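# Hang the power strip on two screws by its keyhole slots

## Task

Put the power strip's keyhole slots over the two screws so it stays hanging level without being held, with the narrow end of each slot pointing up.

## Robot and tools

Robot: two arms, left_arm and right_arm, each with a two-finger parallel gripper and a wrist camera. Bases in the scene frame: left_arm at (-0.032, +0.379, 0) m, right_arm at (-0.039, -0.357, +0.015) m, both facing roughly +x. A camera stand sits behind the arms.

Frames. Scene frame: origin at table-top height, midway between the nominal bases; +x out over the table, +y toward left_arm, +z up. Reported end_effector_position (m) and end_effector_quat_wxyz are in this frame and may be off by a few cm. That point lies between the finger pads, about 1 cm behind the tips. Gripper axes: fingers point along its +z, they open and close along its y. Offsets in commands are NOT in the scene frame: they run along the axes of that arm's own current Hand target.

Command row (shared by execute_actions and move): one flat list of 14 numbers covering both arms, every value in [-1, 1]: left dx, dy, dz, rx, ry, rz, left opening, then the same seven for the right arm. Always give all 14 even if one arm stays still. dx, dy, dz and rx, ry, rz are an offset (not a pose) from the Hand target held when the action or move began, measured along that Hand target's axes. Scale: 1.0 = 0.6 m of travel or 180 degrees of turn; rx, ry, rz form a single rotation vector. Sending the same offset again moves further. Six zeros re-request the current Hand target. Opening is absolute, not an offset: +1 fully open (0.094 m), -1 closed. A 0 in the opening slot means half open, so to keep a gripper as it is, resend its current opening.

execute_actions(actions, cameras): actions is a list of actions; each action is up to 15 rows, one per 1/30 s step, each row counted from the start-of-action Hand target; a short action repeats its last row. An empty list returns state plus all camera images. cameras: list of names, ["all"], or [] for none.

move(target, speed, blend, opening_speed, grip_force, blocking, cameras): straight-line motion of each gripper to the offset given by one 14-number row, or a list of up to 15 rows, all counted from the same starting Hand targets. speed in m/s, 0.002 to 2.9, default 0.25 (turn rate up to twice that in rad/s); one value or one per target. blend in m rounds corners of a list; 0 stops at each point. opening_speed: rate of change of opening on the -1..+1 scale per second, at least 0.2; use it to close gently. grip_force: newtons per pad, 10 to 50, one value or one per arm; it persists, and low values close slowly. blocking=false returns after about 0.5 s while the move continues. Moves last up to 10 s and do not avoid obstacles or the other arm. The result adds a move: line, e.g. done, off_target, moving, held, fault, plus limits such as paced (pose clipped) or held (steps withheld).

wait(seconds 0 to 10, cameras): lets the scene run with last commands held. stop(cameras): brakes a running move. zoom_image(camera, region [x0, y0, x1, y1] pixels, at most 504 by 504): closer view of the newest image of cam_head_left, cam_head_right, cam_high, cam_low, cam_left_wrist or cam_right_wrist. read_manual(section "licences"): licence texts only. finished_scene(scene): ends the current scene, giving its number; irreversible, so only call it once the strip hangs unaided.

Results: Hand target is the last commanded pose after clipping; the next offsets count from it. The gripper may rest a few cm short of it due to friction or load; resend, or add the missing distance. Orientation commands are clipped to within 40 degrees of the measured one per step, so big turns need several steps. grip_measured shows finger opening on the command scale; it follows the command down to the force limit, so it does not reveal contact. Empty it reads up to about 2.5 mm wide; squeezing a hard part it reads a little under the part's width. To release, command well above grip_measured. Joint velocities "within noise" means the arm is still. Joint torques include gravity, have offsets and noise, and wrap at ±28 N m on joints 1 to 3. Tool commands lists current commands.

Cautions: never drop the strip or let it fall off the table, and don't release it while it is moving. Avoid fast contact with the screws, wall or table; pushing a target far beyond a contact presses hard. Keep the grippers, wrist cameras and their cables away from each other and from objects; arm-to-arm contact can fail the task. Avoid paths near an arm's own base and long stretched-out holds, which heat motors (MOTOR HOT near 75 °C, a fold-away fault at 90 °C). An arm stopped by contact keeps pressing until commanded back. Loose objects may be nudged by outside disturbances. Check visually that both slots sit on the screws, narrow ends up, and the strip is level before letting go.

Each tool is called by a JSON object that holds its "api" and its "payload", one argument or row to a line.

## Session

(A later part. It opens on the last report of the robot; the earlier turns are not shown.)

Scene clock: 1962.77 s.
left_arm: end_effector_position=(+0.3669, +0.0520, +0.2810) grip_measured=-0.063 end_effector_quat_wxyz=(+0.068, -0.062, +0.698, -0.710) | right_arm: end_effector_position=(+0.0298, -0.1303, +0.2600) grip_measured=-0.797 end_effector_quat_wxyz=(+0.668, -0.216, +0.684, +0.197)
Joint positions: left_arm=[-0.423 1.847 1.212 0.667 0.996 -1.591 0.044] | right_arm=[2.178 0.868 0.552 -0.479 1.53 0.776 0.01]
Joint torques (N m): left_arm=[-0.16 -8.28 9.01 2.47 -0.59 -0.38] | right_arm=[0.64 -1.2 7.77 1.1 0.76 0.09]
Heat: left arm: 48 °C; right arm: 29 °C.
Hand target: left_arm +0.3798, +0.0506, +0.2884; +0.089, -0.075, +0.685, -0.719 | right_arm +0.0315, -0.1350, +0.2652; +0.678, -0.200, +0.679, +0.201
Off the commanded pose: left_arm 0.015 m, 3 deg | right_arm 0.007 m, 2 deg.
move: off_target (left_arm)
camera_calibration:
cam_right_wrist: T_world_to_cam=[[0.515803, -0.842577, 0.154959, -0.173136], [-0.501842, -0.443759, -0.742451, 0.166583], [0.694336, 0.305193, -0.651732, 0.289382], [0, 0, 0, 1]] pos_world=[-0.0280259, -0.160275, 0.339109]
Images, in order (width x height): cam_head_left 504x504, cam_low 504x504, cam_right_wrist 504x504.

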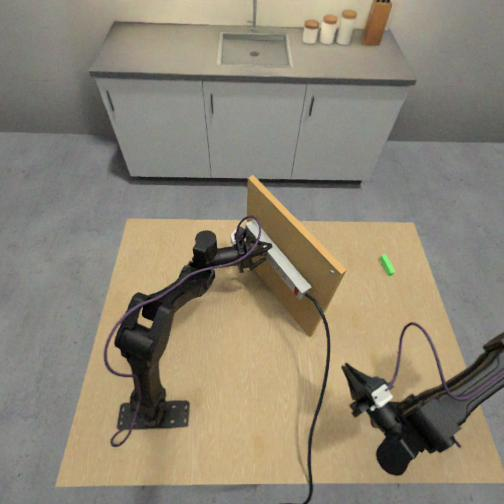

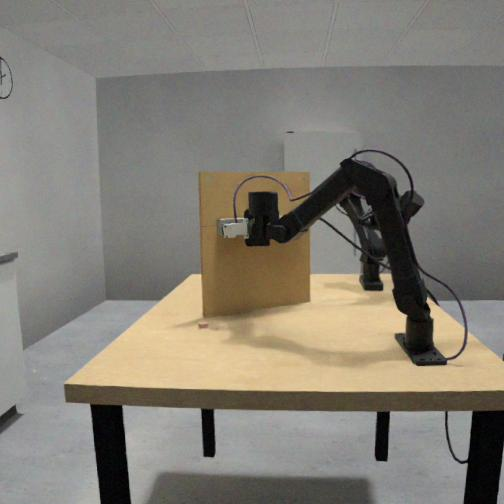

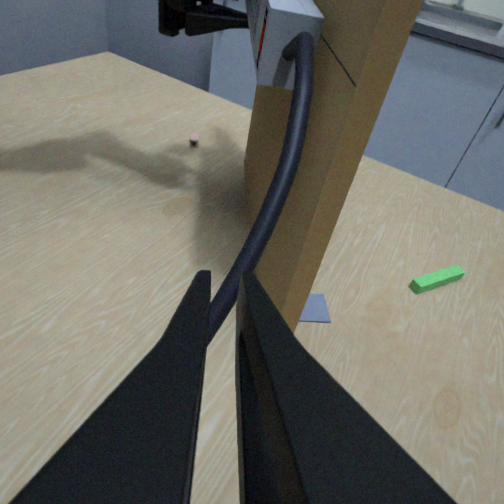

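{"api": "move", "payload": {
  "target": [0,0.005,-0.002,0,0,-0.007,-0.3,0,0,0,0,0,0,-0.8]
}}

{"api": "move", "payload": {
  "target": [-0.003,0,0.008,-0.002,0,0,-0.3,0,0,0,0,0,0,-0.8]
}}

{"api": "move", "payload": {
  "target": [-0.004,0,0.01,0,0,0,-0.3,0,0,0,0,0,0,-0.8],
  "cameras": ["cam_right_wrist","cam_low","cam_head_left"]
}}

{"api": "zoom_image", "payload": {
  "camera": "cam_right_wrist",
  "region": [200, 0, 350, 130]
}}

{"api": "zoom_image", "payload": {
  "camera": "cam_low",
  "region": [195, 195, 265, 265]
}}

{"api": "zoom_image", "payload": {
  "camera": "cam_head_left",
  "region": [230, 200, 330, 300]
}}

Scene clock: 1974.40 s.
left_arm: end_effector_position=(+0.3666, +0.0517, +0.2815) grip_measured=-0.063 end_effector_quat_wxyz=(+0.062, -0.065, +0.696, -0.712) | right_arm: end_effector_position=(+0.0298, -0.1303, +0.2600) grip_measured=-0.797 end_effector_quat_wxyz=(+0.668, -0.216, +0.684, +0.197)
Joint positions: left_arm=[-0.423 1.849 1.212 0.678 1 -1.61 0.044] | right_arm=[2.178 0.868 0.552 -0.479 1.53 0.776 0.01]
Joint torques (N m): left_arm=[0.06 -8.57 8.16 2.45 -0.57 -0.43] | right_arm=[0.64 -1.2 7.77 1.1 0.76 0.09]
Heat: left arm: 47 °C; right arm: 29 °C.
Hand target: left_arm +0.3796, +0.0516, +0.2854; +0.081, -0.083, +0.685, -0.720 | right_arm +0.0315, -0.1350, +0.2652; +0.678, -0.200, +0.679, +0.201
Off the commanded pose: left_arm 0.013 m, 3 deg | right_arm 0.007 m, 2 deg.
move: off_target (left_arm)

Scene clock: 1975.10 s.
left_arm: end_effector_position=(+0.3664, +0.0514, +0.2810) grip_measured=-0.063 end_effector_quat_wxyz=(+0.062, -0.062, +0.696, -0.713) | right_arm: end_effector_position=(+0.0298, -0.1303, +0.2600) grip_measured=-0.797 end_effector_quat_wxyz=(+0.668, -0.216, +0.684, +0.197)
Joint positions: left_arm=[-0.423 1.853 1.212 0.685 1.004 -1.61 0.044] | right_arm=[2.178 0.868 0.552 -0.479 1.53 0.776 0.01]
Joint torques (N m): left_arm=[-0.76 -7.79 9.94 2.16 -0.74 -0.35] | right_arm=[0.64 -1.2 7.77 1.1 0.76 0.09]
Heat: left arm: 47 °C; right arm: 29 °C.
Hand target: left_arm +0.3824, +0.0474, +0.2858; +0.081, -0.083, +0.687, -0.718 | right_arm +0.0315, -0.1350, +0.2652; +0.678, -0.200, +0.679, +0.201
Off the commanded pose: left_arm 0.017 m, 3 deg | right_arm 0.007 m, 2 deg.
move: off_target (left_arm)

Scene clock: 1975.83 s.
left_arm: end_effector_position=(+0.3654, +0.0501, +0.2801) grip_measured=-0.063 end_effector_quat_wxyz=(+0.058, -0.057, +0.696, -0.713) | right_arm: end_effector_position=(+0.0298, -0.1303, +0.2600) grip_measured=-0.797 end_effector_quat_wxyz=(+0.668, -0.216, +0.684, +0.197)
Joint positions: left_arm=[-0.424 1.86 1.217 0.689 1.016 -1.61 0.044] | right_arm=[2.178 0.868 0.552 -0.479 1.53 0.776 0.01]
Joint torques (N m): left_arm=[-1.4 -6.79 11.52 2.05 -0.91 -0.33] | right_arm=[0.64 -1.2 7.76 1.1 0.76 0.09]
Heat: left arm: 47 °C; right arm: 29 °C.
Hand target: left_arm +0.3862, +0.0422, +0.2859; +0.081, -0.083, +0.687, -0.718 | right_arm +0.0315, -0.1350, +0.2652; +0.678, -0.200, +0.679, +0.201
Off the commanded pose: left_arm 0.023 m, 4 deg | right_arm 0.007 m, 2 deg.
move: off_target (left_arm)
camera_calibration:
cam_right_wrist: T_world_to_cam=[[0.515803, -0.842577, 0.154959, -0.173136], [-0.501842, -0.443759, -0.742451, 0.166583], [0.694336, 0.305193, -0.651732, 0.289382], [0, 0, 0, 1]] pos_world=[-0.0280259, -0.160275, 0.339109]
Images, in order (width x height): cam_head_left 504x504, cam_low 504x504, cam_right_wrist 504x504.

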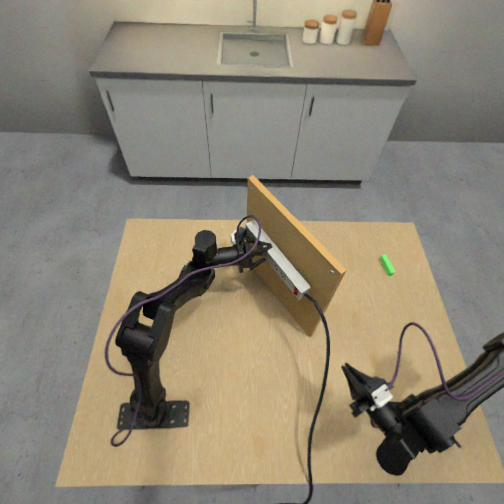

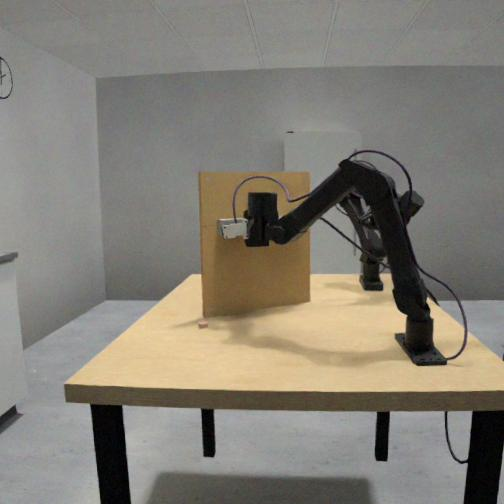

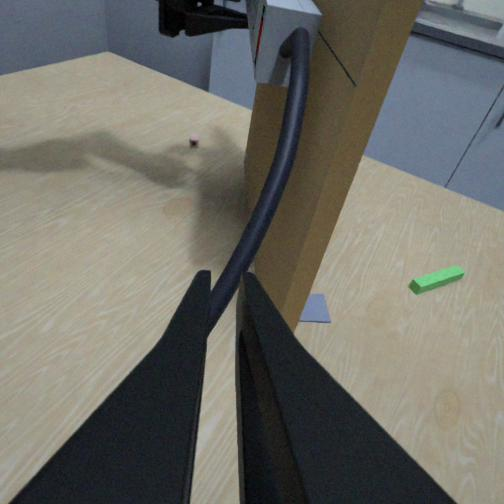

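Scaled by 3.360 from the camera's 504x504 image, which has a finer 720x720 frame.

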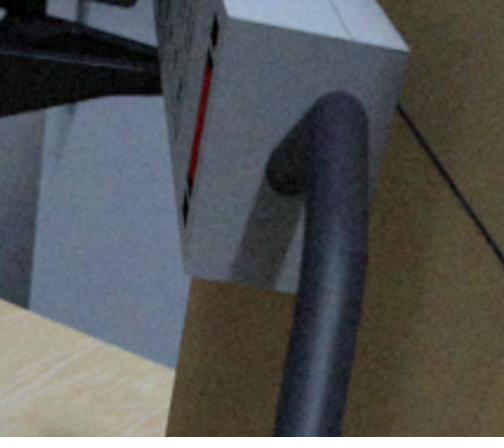

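Scaled by 7.200 from the camera's 504x504 image, which has a finer 720x720 frame.

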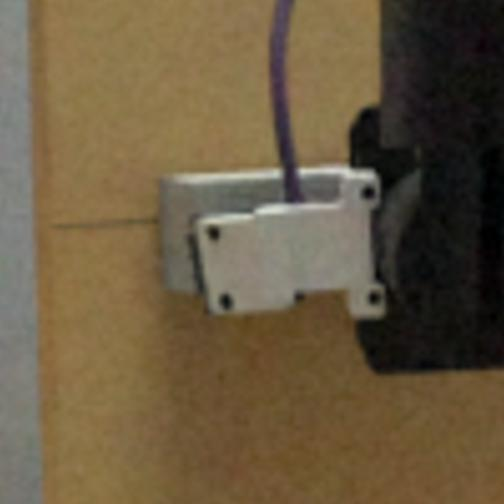

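Scaled by 5.040 from the camera's 504x504 image, which has a finer 720x720 frame.

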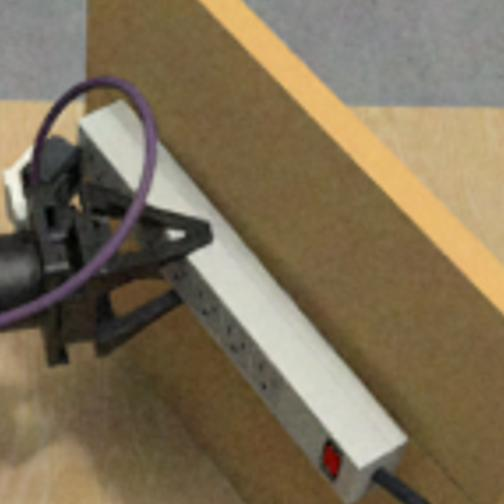

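{"api": "move", "payload": {
  "target": [0.002,0.005,-0.008,-0.006,-0.004,-0.002,-0.3,0,0,0,0,0,0,-0.8]
}}

{"api": "move", "payload": {
  "target": [-0.002,0.003,0.003,-0.004,-0.008,0,-0.3,0,0,0,0,0,0,-0.8]
}}

{"api": "move", "payload": {
  "target": [-0.004,0,0.012,0,-0.006,0,-0.3,0,0,0,0,0,0,-0.8]
}}

{"api": "move", "payload": {
  "target": [-0.004,0,0.012,0,0,0,-0.3,0,0,0,0,0,0,-0.8],
  "cameras": ["cam_right_wrist","cam_low","cam_head_left"]
}}

{"api": "zoom_image", "payload": {
  "camera": "cam_right_wrist",
  "region": [200, 0, 350, 130]
}}

{"api": "zoom_image", "payload": {
  "camera": "cam_low",
  "region": [195, 195, 265, 265]
}}

{"api": "zoom_image", "payload": {
  "camera": "cam_head_left",
  "region": [230, 200, 330, 300]
}}

Scene clock: 1990.97 s.
left_arm: end_effector_position=(+0.3653, +0.0501, +0.2796) grip_measured=-0.063 end_effector_quat_wxyz=(+0.060, -0.054, +0.697, -0.712) | right_arm: end_effector_position=(+0.0298, -0.1303, +0.2600) grip_measured=-0.797 end_effector_quat_wxyz=(+0.668, -0.216, +0.684, +0.197)
Joint positions: left_arm=[-0.424 1.86 1.217 0.686 1.017 -1.6 0.044] | right_arm=[2.178 0.868 0.552 -0.479 1.53 0.776 0.01]
Joint torques (N m): left_arm=[-1.03 -8.65 9.63 1.7 -1.02 -0.24] | right_arm=[0.64 -1.2 7.76 1.1 0.76 0.09]
Heat: left arm: 46 °C; right arm: 29 °C.
Hand target: left_arm +0.3838, +0.0463, +0.2827; +0.082, -0.090, +0.693, -0.711 | right_arm +0.0315, -0.1350, +0.2652; +0.678, -0.200, +0.679, +0.201
Off the commanded pose: left_arm 0.019 m, 5 deg | right_arm 0.007 m, 2 deg.
move: off_target (left_arm)

Scene clock: 1991.73 s.
left_arm: end_effector_position=(+0.3655, +0.0502, +0.2787) grip_measured=-0.064 end_effector_quat_wxyz=(+0.065, -0.050, +0.698, -0.711) | right_arm: end_effector_position=(+0.0298, -0.1303, +0.2600) grip_measured=-0.797 end_effector_quat_wxyz=(+0.668, -0.216, +0.684, +0.197)
Joint positions: left_arm=[-0.423 1.86 1.217 0.68 1.016 -1.583 0.044] | right_arm=[2.178 0.868 0.552 -0.479 1.53 0.776 0.01]
Joint torques (N m): left_arm=[-1.63 -9.42 9.17 1.5 -1.29 -0.24] | right_arm=[0.65 -1.18 7.77 1.1 0.76 0.09]
Heat: left arm: 45 °C; right arm: 29 °C.
Hand target: left_arm +0.3855, +0.0449, +0.2809; +0.090, -0.100, +0.696, -0.705 | right_arm +0.0315, -0.1350, +0.2652; +0.678, -0.200, +0.679, +0.201
Off the commanded pose: left_arm 0.021 m, 6 deg | right_arm 0.007 m, 2 deg.
move: off_target (left_arm)

Scene clock: 1992.43 s.
left_arm: end_effector_position=(+0.3656, +0.0498, +0.2787) grip_measured=-0.064 end_effector_quat_wxyz=(+0.065, -0.051, +0.698, -0.711) | right_arm: end_effector_position=(+0.0298, -0.1303, +0.2600) grip_measured=-0.797 end_effector_quat_wxyz=(+0.668, -0.216, +0.684, +0.197)
Joint positions: left_arm=[-0.424 1.86 1.217 0.68 1.014 -1.582 0.044] | right_arm=[2.178 0.868 0.552 -0.479 1.53 0.776 0.01]
Joint torques (N m): left_arm=[-3.07 -8.55 10.45 1.53 -1.65 -0.21] | right_arm=[0.64 -1.2 7.77 1.1 0.76 0.09]
Heat: left arm: 45 °C; right arm: 29 °C.
Hand target: left_arm +0.3896, +0.0385, +0.2810; +0.097, -0.106, +0.695, -0.704 | right_arm +0.0315, -0.1350, +0.2652; +0.678, -0.200, +0.679, +0.201
Off the commanded pose: left_arm 0.027 m, 7 deg | right_arm 0.007 m, 2 deg.
move: off_target (left_arm)

Scene clock: 1993.17 s.
left_arm: end_effector_position=(+0.3657, +0.0494, +0.2790) grip_measured=-0.064 end_effector_quat_wxyz=(+0.062, -0.052, +0.700, -0.710) | right_arm: end_effector_position=(+0.0298, -0.1303, +0.2600) grip_measured=-0.797 end_effector_quat_wxyz=(+0.668, -0.216, +0.684, +0.197)
Joint positions: left_arm=[-0.425 1.86 1.223 0.667 1.016 -1.582 0.044] | right_arm=[2.178 0.868 0.552 -0.479 1.53 0.776 0.01]
Joint torques (N m): left_arm=[-3.66 -7.28 11.77 1.54 -1.67 -0.27] | right_arm=[0.64 -1.2 7.76 1.1 0.76 0.09]
Heat: left arm: 45 °C; right arm: 29 °C.
Hand target: left_arm +0.3940, +0.0323, +0.2811; +0.097, -0.106, +0.695, -0.704 | right_arm +0.0315, -0.1350, +0.2652; +0.678, -0.200, +0.679, +0.201
Off the commanded pose: left_arm 0.033 m, 7 deg | right_arm 0.007 m, 2 deg.
move: off_target (left_arm)
camera_calibration:
cam_right_wrist: T_world_to_cam=[[0.515803, -0.842577, 0.154959, -0.173136], [-0.501842, -0.443759, -0.742451, 0.166583], [0.694336, 0.305193, -0.651732, 0.289382], [0, 0, 0, 1]] pos_world=[-0.0280259, -0.160275, 0.339109]
Images, in order (width x height): cam_head_left 504x504, cam_low 504x504, cam_right_wrist 504x504.

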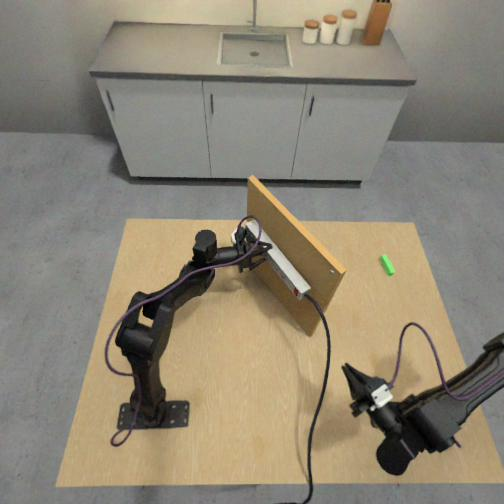

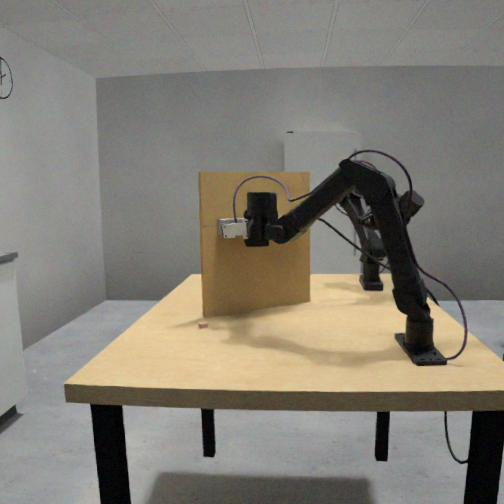

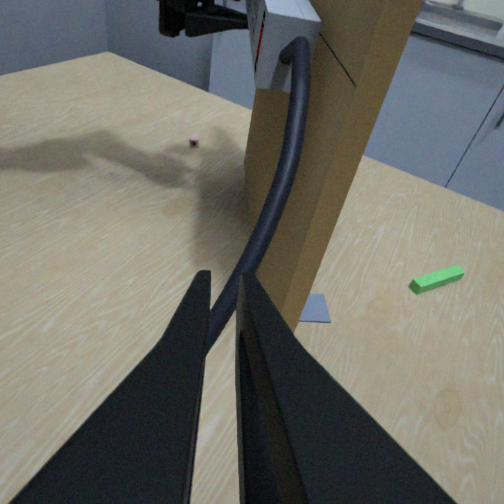

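Scaled by 3.360 from the camera's 504x504 image, which has a finer 720x720 frame.

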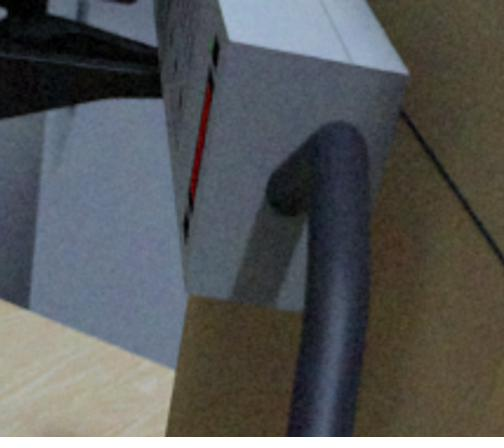

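Scaled by 7.200 from the camera's 504x504 image, which has a finer 720x720 frame.

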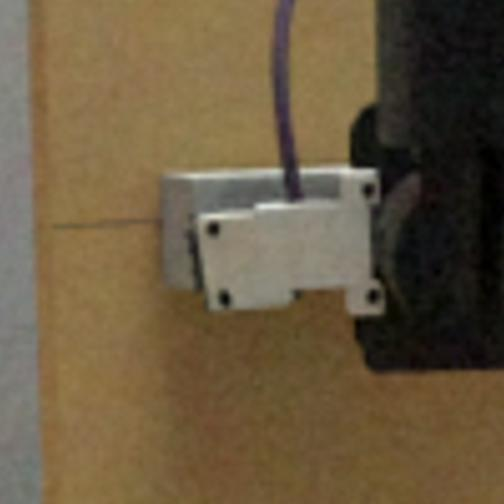

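Scaled by 5.040 from the camera's 504x504 image, which has a finer 720x720 frame.

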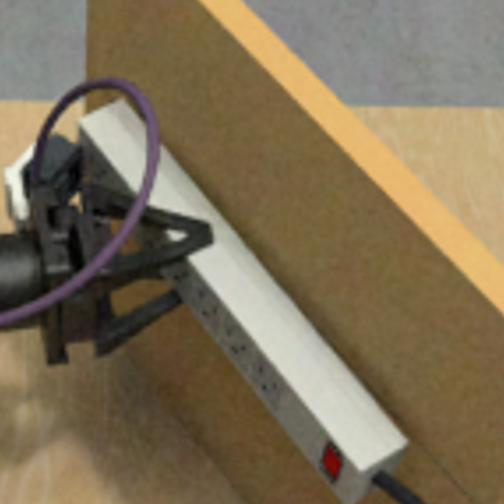

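{"api": "move", "payload": {
  "target": [0.006,0.004,-0.03,0.002,0.004,-0.008,-0.3,0,0,0,0,0,0,-0.8]
}}

{"api": "move", "payload": {
  "target": [0,0.006,-0.008,0,0.004,-0.002,-0.3,0,0,0,0,0,0,-0.8],
  "cameras": ["cam_right_wrist","cam_low","cam_head_left"]
}}

{"api": "zoom_image", "payload": {
  "camera": "cam_right_wrist",
  "region": [200, 0, 350, 130]
}}

{"api": "zoom_image", "payload": {
  "camera": "cam_low",
  "region": [195, 195, 265, 265]
}}

{"api": "zoom_image", "payload": {
  "camera": "cam_head_left",
  "region": [230, 200, 330, 300]
}}

Scene clock: 2008.23 s.
left_arm: end_effector_position=(+0.3657, +0.0502, +0.2794) grip_measured=-0.064 end_effector_quat_wxyz=(+0.059, -0.054, +0.699, -0.711) | right_arm: end_effector_position=(+0.0298, -0.1303, +0.2600) grip_measured=-0.797 end_effector_quat_wxyz=(+0.668, -0.216, +0.684, +0.197)
Joint positions: left_arm=[-0.423 1.86 1.223 0.67 1.02 -1.594 0.044] | right_arm=[2.178 0.868 0.552 -0.479 1.53 0.776 0.01]
Joint torques (N m): left_arm=[-1.09 -9.65 7.35 1.84 -1.35 -0.43] | right_arm=[0.64 -1.2 7.76 1.1 0.76 0.09]
Heat: left arm: 44 °C; right arm: 29 °C.
Hand target: left_arm +0.3855, +0.0486, +0.2785; +0.084, -0.110, +0.692, -0.708 | right_arm +0.0315, -0.1350, +0.2652; +0.678, -0.200, +0.679, +0.201
Off the commanded pose: left_arm 0.020 m, 7 deg | right_arm 0.007 m, 2 deg.
move: off_target (left_arm)

Scene clock: 2008.93 s.
left_arm: end_effector_position=(+0.3666, +0.0510, +0.2768) grip_measured=-0.064 end_effector_quat_wxyz=(+0.060, -0.061, +0.698, -0.711) | right_arm: end_effector_position=(+0.0298, -0.1303, +0.2600) grip_measured=-0.797 end_effector_quat_wxyz=(+0.668, -0.216, +0.684, +0.197)
Joint positions: left_arm=[-0.422 1.86 1.212 0.68 1.01 -1.601 0.044] | right_arm=[2.178 0.868 0.552 -0.479 1.53 0.776 0.01]
Joint torques (N m): left_arm=[-0.02 -9.62 7.13 1.89 -1.03 -0.41] | right_arm=[0.65 -1.2 7.77 1.1 0.76 0.09]
Heat: left arm: 44 °C; right arm: 29 °C.
Hand target: left_arm +0.3841, +0.0531, +0.2748; +0.077, -0.108, +0.692, -0.709 | right_arm +0.0315, -0.1350, +0.2652; +0.678, -0.200, +0.679, +0.201
Off the commanded pose: left_arm 0.018 m, 6 deg | right_arm 0.007 m, 2 deg.
move: off_target (left_arm)
camera_calibration:
cam_right_wrist: T_world_to_cam=[[0.515803, -0.842577, 0.154959, -0.173136], [-0.501842, -0.443759, -0.742451, 0.166583], [0.694336, 0.305193, -0.651732, 0.289382], [0, 0, 0, 1]] pos_world=[-0.0280259, -0.160275, 0.339109]
Images, in order (width x height): cam_head_left 504x504, cam_low 504x504, cam_right_wrist 504x504.

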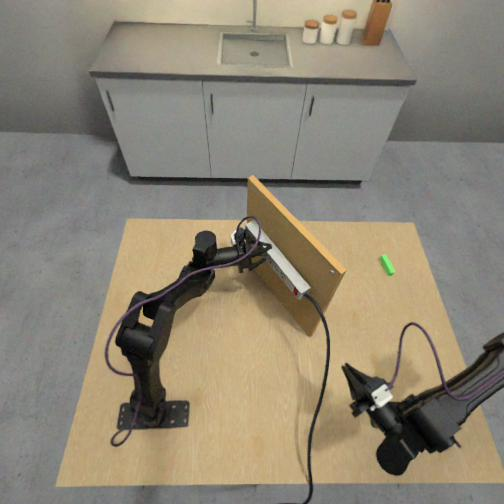

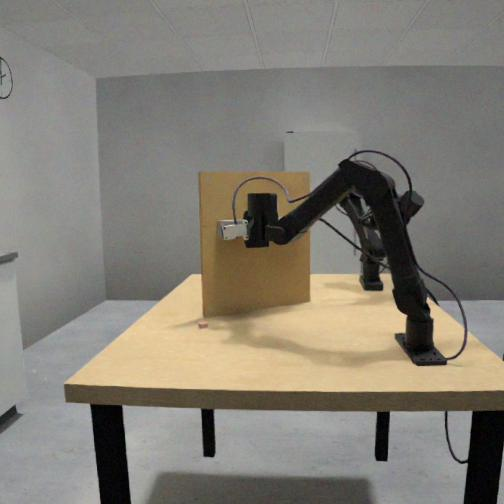

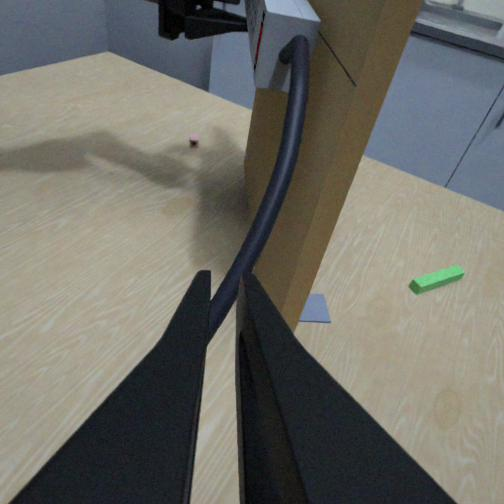

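Scaled by 3.360 from the camera's 504x504 image, which has a finer 720x720 frame.

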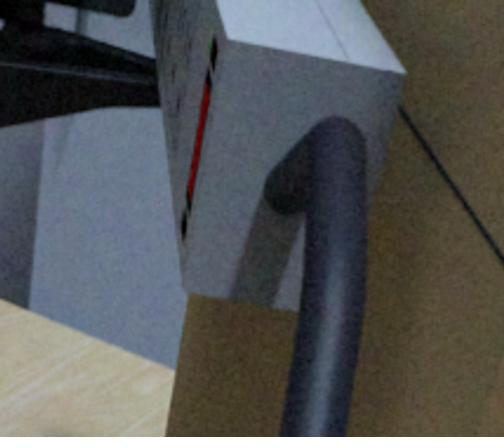

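Scaled by 7.200 from the camera's 504x504 image, which has a finer 720x720 frame.

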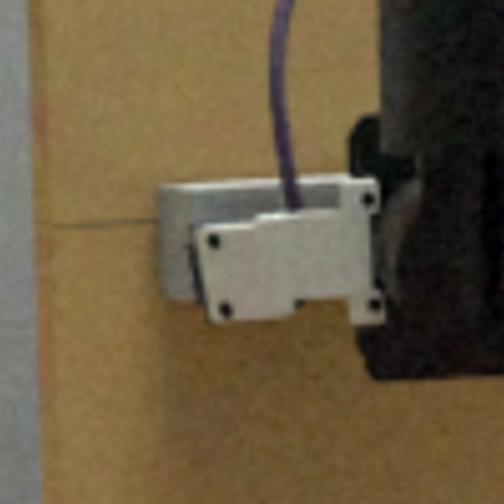

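Scaled by 5.040 from the camera's 504x504 image, which has a finer 720x720 frame.

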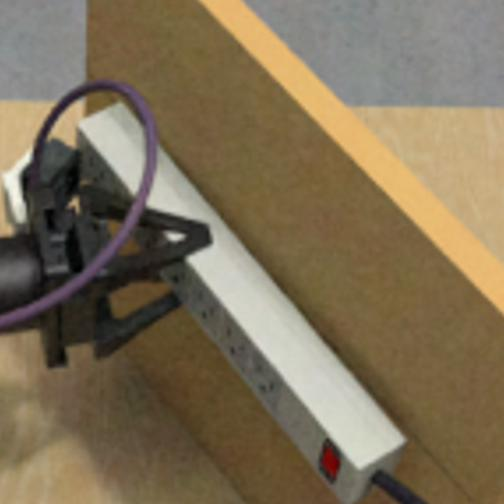

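{"api": "move", "payload": {
  "target": [-0.006,-0.004,0.014,0,-0.004,0,-0.3,0,0,0,0,0,0,-0.8]
}}

{"api": "move", "payload": {
  "target": [-0.006,-0.002,0.012,0,-0.004,0,-0.3,0,0,0,0,0,0,-0.8]
}}

{"api": "move", "payload": {
  "target": [-0.004,-0.001,0.012,0,-0.004,0,-0.3,0,0,0,0,0,0,-0.8],
  "cameras": ["cam_right_wrist","cam_low","cam_head_left"]
}}

{"api": "zoom_image", "payload": {
  "camera": "cam_right_wrist",
  "region": [200, 0, 350, 130]
}}

{"api": "zoom_image", "payload": {
  "camera": "cam_low",
  "region": [195, 195, 265, 265]
}}

Scene clock: 2018.93 s.
left_arm: end_effector_position=(+0.3665, +0.0506, +0.2768) grip_measured=-0.064 end_effector_quat_wxyz=(+0.059, -0.061, +0.698, -0.711) | right_arm: end_effector_position=(+0.0298, -0.1303, +0.2600) grip_measured=-0.797 end_effector_quat_wxyz=(+0.668, -0.216, +0.684, +0.197)
Joint positions: left_arm=[-0.423 1.86 1.212 0.68 1.009 -1.602 0.044] | right_arm=[2.178 0.868 0.552 -0.479 1.53 0.776 0.01]
Joint torques (N m): left_arm=[-1.4 -8.29 9.66 1.8 -1.22 -0.47] | right_arm=[0.64 -1.21 7.77 1.1 0.76 0.09]
Heat: left arm: 43 °C; right arm: 29 °C.
Hand target: left_arm +0.3897, +0.0459, +0.2772; +0.081, -0.112, +0.692, -0.709 | right_arm +0.0315, -0.1350, +0.2652; +0.678, -0.200, +0.679, +0.201
Off the commanded pose: left_arm 0.024 m, 6 deg | right_arm 0.007 m, 2 deg.
move: off_target (left_arm)

Scene clock: 2019.63 s.
left_arm: end_effector_position=(+0.3667, +0.0503, +0.2767) grip_measured=-0.064 end_effector_quat_wxyz=(+0.059, -0.062, +0.699, -0.710) | right_arm: end_effector_position=(+0.0298, -0.1303, +0.2600) grip_measured=-0.797 end_effector_quat_wxyz=(+0.668, -0.216, +0.684, +0.197)
Joint positions: left_arm=[-0.424 1.86 1.213 0.676 1.007 -1.602 0.044] | right_arm=[2.178 0.868 0.552 -0.479 1.53 0.776 0.01]
Joint torques (N m): left_arm=[-1.91 -7.16 11.59 1.71 -1.46 -0.48] | right_arm=[0.65 -1.2 7.76 1.1 0.76 0.09]
Heat: left arm: 43 °C; right arm: 29 °C.
Hand target: left_arm +0.3952, +0.0400, +0.2783; +0.086, -0.117, +0.691, -0.708 | right_arm +0.0315, -0.1350, +0.2652; +0.678, -0.200, +0.679, +0.201
Off the commanded pose: left_arm 0.030 m, 7 deg | right_arm 0.007 m, 2 deg.
move: off_target (left_arm)

Scene clock: 2020.37 s.
left_arm: end_effector_position=(+0.3667, +0.0498, +0.2769) grip_measured=-0.064 end_effector_quat_wxyz=(+0.055, -0.064, +0.700, -0.709) | right_arm: end_effector_position=(+0.0298, -0.1303, +0.2600) grip_measured=-0.797 end_effector_quat_wxyz=(+0.668, -0.216, +0.684, +0.197)
Joint positions: left_arm=[-0.424 1.86 1.22 0.662 1.01 -1.602 0.044] | right_arm=[2.178 0.868 0.552 -0.479 1.53 0.776 0.01]
Joint torques (N m): left_arm=[-3.18 -6.08 12.48 1.73 -1.73 -0.44] | right_arm=[0.64 -1.2 7.77 1.1 0.76 0.09]
Heat: left arm: 43 °C; right arm: 29 °C.
Hand target: left_arm +0.3995, +0.0338, +0.2789; +0.090, -0.121, +0.691, -0.707 | right_arm +0.0315, -0.1350, +0.2652; +0.678, -0.200, +0.679, +0.201
Off the commanded pose: left_arm 0.037 m, 8 deg | right_arm 0.007 m, 2 deg.
move: off_target (left_arm)
camera_calibration:
cam_right_wrist: T_world_to_cam=[[0.515803, -0.842577, 0.154959, -0.173136], [-0.501842, -0.443759, -0.742451, 0.166583], [0.694336, 0.305193, -0.651732, 0.289382], [0, 0, 0, 1]] pos_world=[-0.0280259, -0.160275, 0.339109]
Images, in order (width x height): cam_head_left 504x504, cam_low 504x504, cam_right_wrist 504x504.

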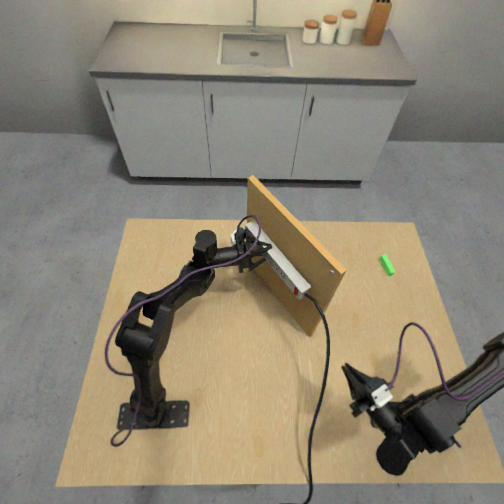

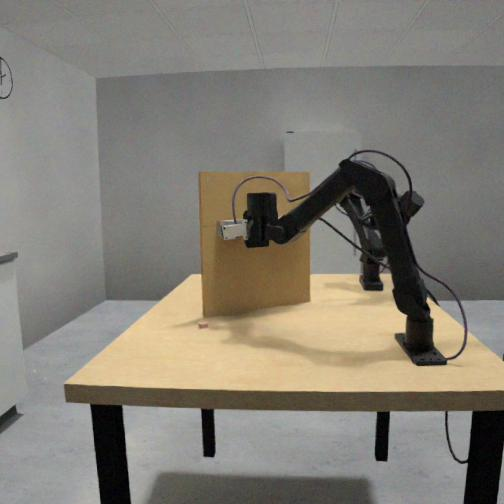

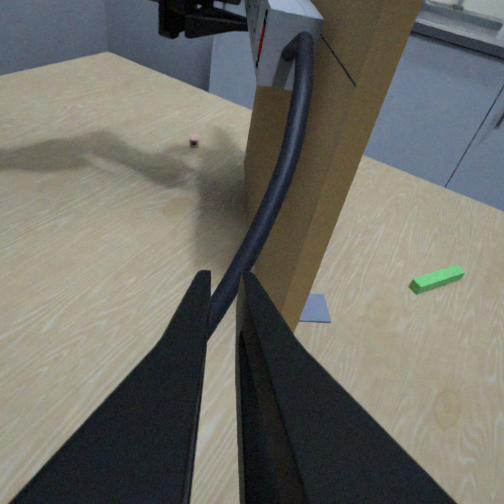

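Scaled by 3.360 from the camera's 504x504 image, which has a finer 720x720 frame.

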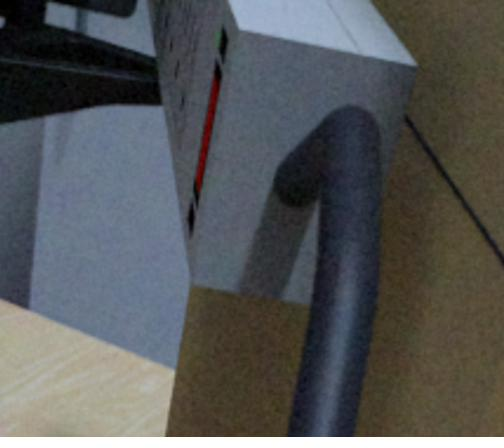

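Scaled by 7.200 from the camera's 504x504 image, which has a finer 720x720 frame.

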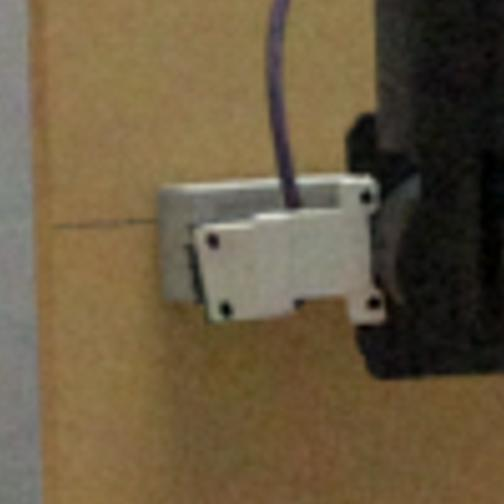

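{"api": "move", "payload": {
  "target": [0.012,-0.014,-0.036,0,0.010,0.002,-0.3,0,0,0,0,0,0,-0.8]
}}

{"api": "move", "payload": {
  "target": [0,-0.014,-0.008,0,0.004,0,-0.3,0,0,0,0,0,0,-0.8]
}}

{"api": "move", "payload": {
  "target": [0,-0.010,0,0,0,0,-0.3,0,0,0,0,0,0,-0.8]
}}

Scene clock: 2048.33 s.
left_arm: end_effector_position=(+0.3665, +0.0507, +0.2769) grip_measured=-0.064 end_effector_quat_wxyz=(+0.054, -0.063, +0.700, -0.709) | right_arm: end_effector_position=(+0.0298, -0.1303, +0.2600) grip_measured=-0.797 end_effector_quat_wxyz=(+0.668, -0.216, +0.684, +0.197)
Joint positions: left_arm=[-0.422 1.86 1.22 0.662 1.016 -1.602 0.044] | right_arm=[2.178 0.868 0.552 -0.479 1.53 0.776 0.01]
Joint torques (N m): left_arm=[0.21 -10.69 9.44 1.67 -1.07 -0.46] | right_arm=[0.65 -1.2 7.76 1.1 0.76 0.09]
Heat: left arm: 41 °C; right arm: 29 °C.
Hand target: left_arm +0.3866, +0.0525, +0.2873; +0.081, -0.108, +0.693, -0.709 | right_arm +0.0315, -0.1350, +0.2652; +0.678, -0.200, +0.679, +0.201
Off the commanded pose: left_arm 0.023 m, 6 deg | right_arm 0.007 m, 2 deg.
move: off_target (left_arm)

Scene clock: 2049.17 s.
left_arm: end_effector_position=(+0.3675, +0.0525, +0.2764) grip_measured=-0.064 end_effector_quat_wxyz=(+0.051, -0.065, +0.702, -0.708) | right_arm: end_effector_position=(+0.0298, -0.1303, +0.2600) grip_measured=-0.797 end_effector_quat_wxyz=(+0.668, -0.216, +0.684, +0.197)
Joint positions: left_arm=[-0.416 1.86 1.224 0.648 1.022 -1.602 0.044] | right_arm=[2.178 0.868 0.552 -0.479 1.53 0.776 0.01]
Joint torques (N m): left_arm=[0.88 -11.84 10.13 1.57 -0.9 -0.5] | right_arm=[0.64 -1.2 7.76 1.1 0.76 0.09]
Heat: left arm: 41 °C; right arm: 29 °C.
Hand target: left_arm +0.3856, +0.0574, +0.2955; +0.077, -0.104, +0.693, -0.709 | right_arm +0.0315, -0.1350, +0.2652; +0.678, -0.200, +0.679, +0.201
Off the commanded pose: left_arm 0.027 m, 5 deg | right_arm 0.007 m, 2 deg.
move: off_target (left_arm)

Scene clock: 2050.10 s.
left_arm: end_effector_position=(+0.3673, +0.0524, +0.2772) grip_measured=-0.064 end_effector_quat_wxyz=(+0.043, -0.068, +0.704, -0.705) | right_arm: end_effector_position=(+0.0298, -0.1303, +0.2600) grip_measured=-0.797 end_effector_quat_wxyz=(+0.668, -0.216, +0.684, +0.197)
Joint positions: left_arm=[-0.415 1.859 1.237 0.618 1.031 -1.603 0.044] | right_arm=[2.178 0.868 0.552 -0.479 1.53 0.776 0.01]
Joint torques (N m): left_arm=[0.83 -12.6 10.56 1.67 -0.96 -0.48] | right_arm=[0.64 -1.2 7.76 1.1 0.76 0.09]
Heat: left arm: 41 °C; right arm: 29 °C.
Hand target: left_arm +0.3859, +0.0576, +0.3016; +0.077, -0.104, +0.693, -0.709 | right_arm +0.0315, -0.1350, +0.2652; +0.678, -0.200, +0.679, +0.201
Off the commanded pose: left_arm 0.031 m, 6 deg | right_arm 0.007 m, 2 deg.
move: off_target (left_arm)

{"api": "move", "payload": {
  "target": [0.002,-0.006,-0.008,0.008,0.002,0.009,-0.3,0,0,0,0,0,0,-0.8]
}}

{"api": "move", "payload": {
  "target": [0,-0.006,-0.003,0.002,0,0.002,-0.3,0,0,0,0,0,0,-0.8],
  "cameras": ["cam_right_wrist","cam_low","cam_head_left"]
}}

{"api": "zoom_image", "payload": {
  "camera": "cam_right_wrist",
  "region": [200, 0, 350, 130]
}}

{"api": "zoom_image", "payload": {
  "camera": "cam_low",
  "region": [195, 195, 265, 265]
}}

{"api": "zoom_image", "payload": {
  "camera": "cam_head_left",
  "region": [230, 200, 330, 300]
}}

Scene clock: 2064.83 s.
left_arm: end_effector_position=(+0.3679, +0.0534, +0.2777) grip_measured=-0.064 end_effector_quat_wxyz=(+0.043, -0.069, +0.704, -0.706) | right_arm: end_effector_position=(+0.0298, -0.1303, +0.2600) grip_measured=-0.797 end_effector_quat_wxyz=(+0.668, -0.216, +0.684, +0.197)
Joint positions: left_arm=[-0.413 1.858 1.237 0.62 1.032 -1.606 0.044] | right_arm=[2.178 0.868 0.552 -0.479 1.53 0.776 0.01]
Joint torques (N m): left_arm=[1.42 -13.15 8.62 2.23 -0.81 -0.44] | right_arm=[0.65 -1.2 7.76 1.1 0.76 0.09]
Heat: left arm: 40 °C; right arm: 29 °C.
Hand target: left_arm +0.3836, +0.0620, +0.3050; +0.086, -0.091, +0.686, -0.717 | right_arm +0.0315, -0.1350, +0.2652; +0.678, -0.200, +0.679, +0.201
Off the commanded pose: left_arm 0.033 m, 6 deg | right_arm 0.007 m, 2 deg.
move: off_target (left_arm)

Scene clock: 2065.53 s.
left_arm: end_effector_position=(+0.3679, +0.0535, +0.2779) grip_measured=-0.064 end_effector_quat_wxyz=(+0.042, -0.070, +0.704, -0.706) | right_arm: end_effector_position=(+0.0298, -0.1303, +0.2600) grip_measured=-0.797 end_effector_quat_wxyz=(+0.668, -0.216, +0.684, +0.197)
Joint positions: left_arm=[-0.412 1.858 1.237 0.621 1.032 -1.61 0.044] | right_arm=[2.178 0.868 0.552 -0.479 1.53 0.776 0.01]
Joint torques (N m): left_arm=[1.61 -13.87 8.4 2.25 -0.77 -0.45] | right_arm=[0.65 -1.2 7.77 1.1 0.76 0.09]
Heat: left arm: 40 °C; right arm: 29 °C.
Hand target: left_arm +0.3832, +0.0639, +0.3085; +0.089, -0.088, +0.684, -0.719 | right_arm +0.0315, -0.1350, +0.2652; +0.678, -0.200, +0.679, +0.201
Off the commanded pose: left_arm 0.036 m, 6 deg | right_arm 0.007 m, 2 deg.
move: off_target (left_arm)
camera_calibration:
cam_right_wrist: T_world_to_cam=[[0.515803, -0.842577, 0.154959, -0.173136], [-0.501842, -0.443759, -0.742451, 0.166583], [0.694336, 0.305193, -0.651732, 0.289382], [0, 0, 0, 1]] pos_world=[-0.0280259, -0.160275, 0.339109]
Images, in order (width x height): cam_head_left 504x504, cam_low 504x504, cam_right_wrist 504x504.

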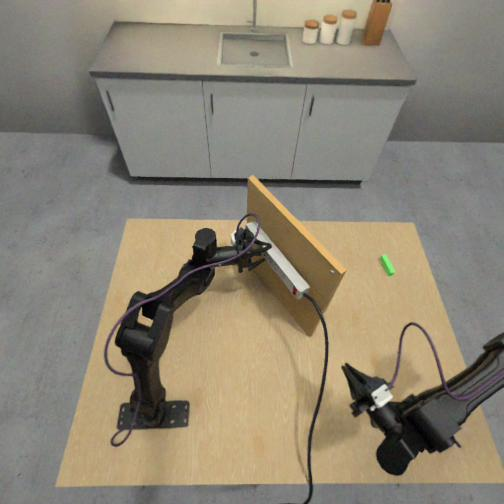

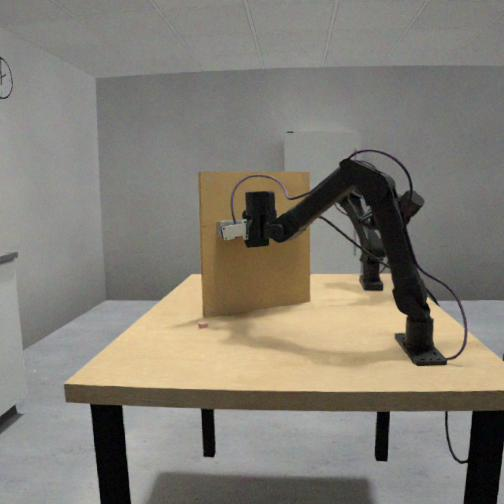

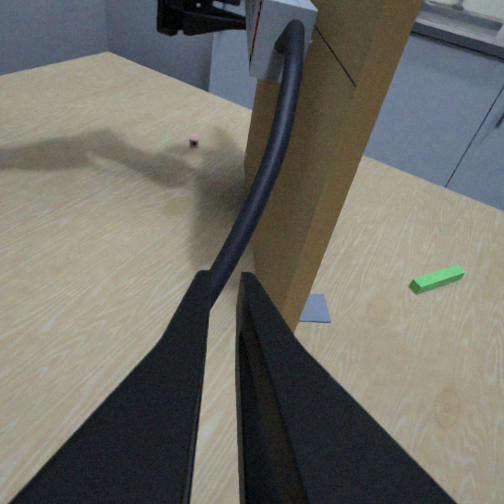

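Scaled by 3.360 from the camera's 504x504 image, which has a finer 720x720 frame.

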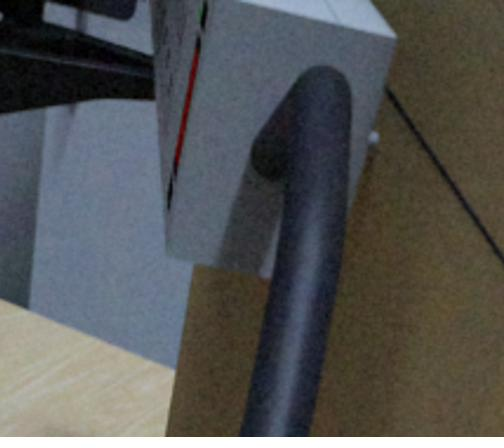

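Scaled by 7.200 from the camera's 504x504 image, which has a finer 720x720 frame.

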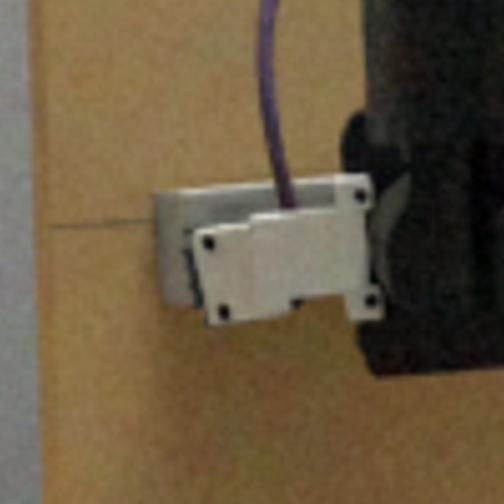

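Scaled by 5.040 from the camera's 504x504 image, which has a finer 720x720 frame.

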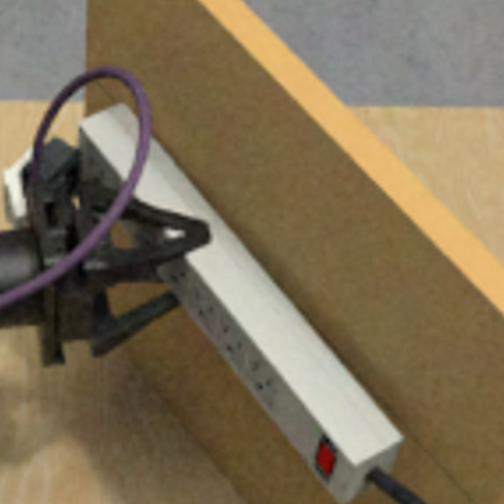

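{"api": "move", "payload": {
  "target": [0,-0.003,-0.006,0.003,0,0.010,-0.3,0,0,0,0,0,0,-0.8]
}}

{"api": "move", "payload": {
  "target": [0,-0.002,-0.003,0.001,0,0.004,-0.3,0,0,0,0,0,0,-0.8],
  "cameras": ["cam_right_wrist","cam_low","cam_head_left"]
}}

{"api": "zoom_image", "payload": {
  "camera": "cam_right_wrist",
  "region": [200, 0, 350, 130]
}}

{"api": "zoom_image", "payload": {
  "camera": "cam_low",
  "region": [195, 195, 265, 265]
}}

{"api": "zoom_image", "payload": {
  "camera": "cam_head_left",
  "region": [230, 200, 330, 300]
}}

Scene clock: 2076.87 s.
left_arm: end_effector_position=(+0.3680, +0.0538, +0.2782) grip_measured=-0.064 end_effector_quat_wxyz=(+0.042, -0.069, +0.703, -0.706) | right_arm: end_effector_position=(+0.0298, -0.1303, +0.2600) grip_measured=-0.797 end_effector_quat_wxyz=(+0.668, -0.216, +0.684, +0.197)
Joint positions: left_arm=[-0.412 1.858 1.237 0.623 1.034 -1.61 0.044] | right_arm=[2.178 0.868 0.552 -0.479 1.53 0.776 0.01]
Joint torques (N m): left_arm=[2.32 -14.22 7.51 2.45 -0.77 -0.26] | right_arm=[0.65 -1.2 7.77 1.1 0.76 0.09]
Heat: left arm: 41 °C; right arm: 29 °C.
Hand target: left_arm +0.3823, +0.0675, +0.3102; +0.101, -0.077, +0.682, -0.721 | right_arm +0.0315, -0.1350, +0.2652; +0.678, -0.200, +0.679, +0.201
Off the commanded pose: left_arm 0.038 m, 7 deg | right_arm 0.007 m, 2 deg.
move: off_target (left_arm)

Scene clock: 2077.57 s.
left_arm: end_effector_position=(+0.3725, +0.0589, +0.2788) grip_measured=-0.064 end_effector_quat_wxyz=(+0.055, -0.069, +0.702, -0.707) | right_arm: end_effector_position=(+0.0298, -0.1303, +0.2600) grip_measured=-0.797 end_effector_quat_wxyz=(+0.668, -0.216, +0.684, +0.197)
Joint positions: left_arm=[-0.399 1.858 1.234 0.634 1.029 -1.599 0.044] | right_arm=[2.178 0.868 0.552 -0.479 1.53 0.776 0.01]
Joint torques (N m): left_arm=[1.44 -14.13 7.62 2.35 -0.72 -0.27] | right_arm=[0.65 -1.2 7.77 1.1 0.76 0.09]
Heat: left arm: 41 °C; right arm: 29 °C.
Hand target: left_arm +0.3818, +0.0693, +0.3114; +0.105, -0.073, +0.681, -0.721 | right_arm +0.0315, -0.1350, +0.2652; +0.678, -0.200, +0.679, +0.201
Off the commanded pose: left_arm 0.035 m, 6 deg | right_arm 0.007 m, 2 deg.
move: off_target (left_arm)
camera_calibration:
cam_right_wrist: T_world_to_cam=[[0.515803, -0.842577, 0.154959, -0.173136], [-0.501842, -0.443759, -0.742451, 0.166583], [0.694336, 0.305193, -0.651732, 0.289382], [0, 0, 0, 1]] pos_world=[-0.0280259, -0.160275, 0.339109]
Images, in order (width x height): cam_head_left 504x504, cam_low 504x504, cam_right_wrist 504x504.

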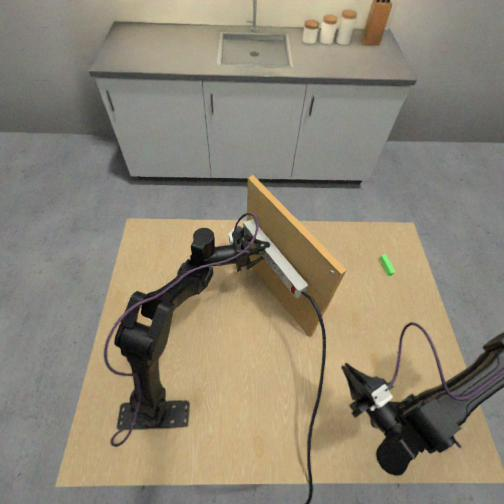

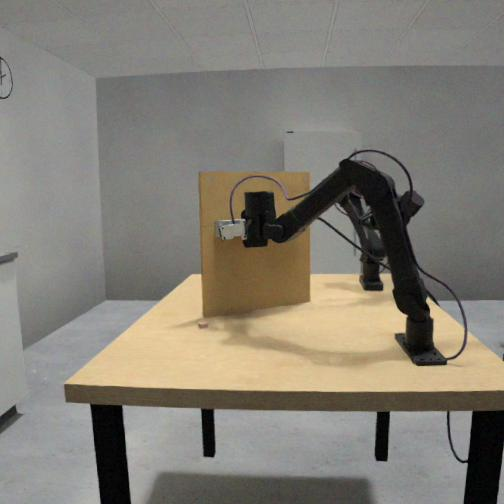

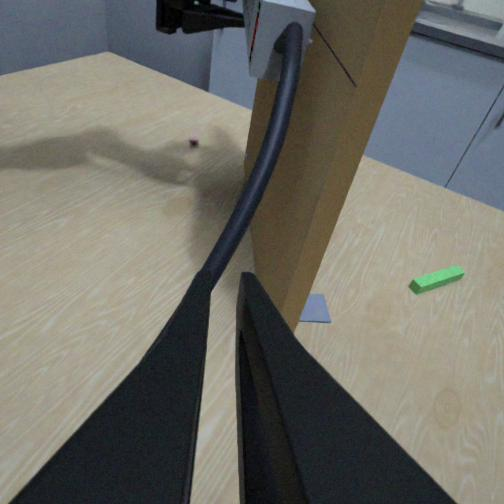

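Scaled by 3.360 from the camera's 504x504 image, which has a finer 720x720 frame.

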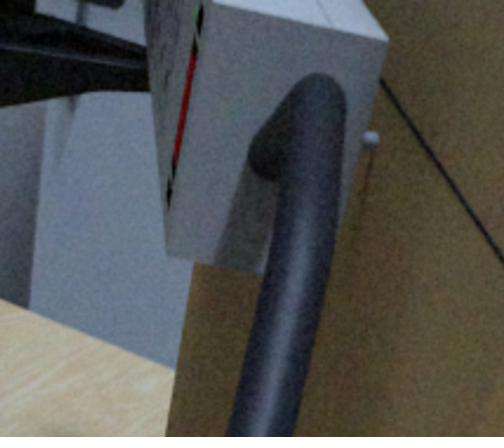

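Scaled by 7.200 from the camera's 504x504 image, which has a finer 720x720 frame.

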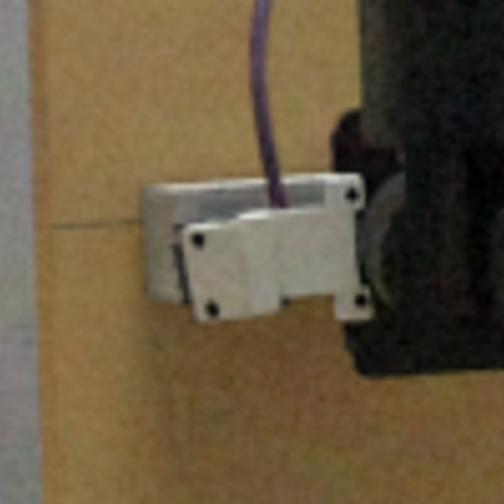

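Scaled by 5.040 from the camera's 504x504 image, which has a finer 720x720 frame.

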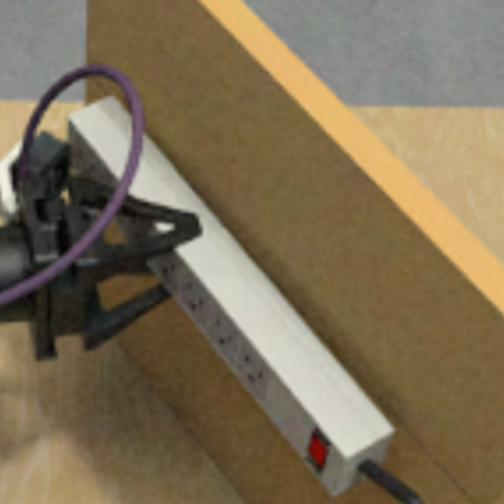

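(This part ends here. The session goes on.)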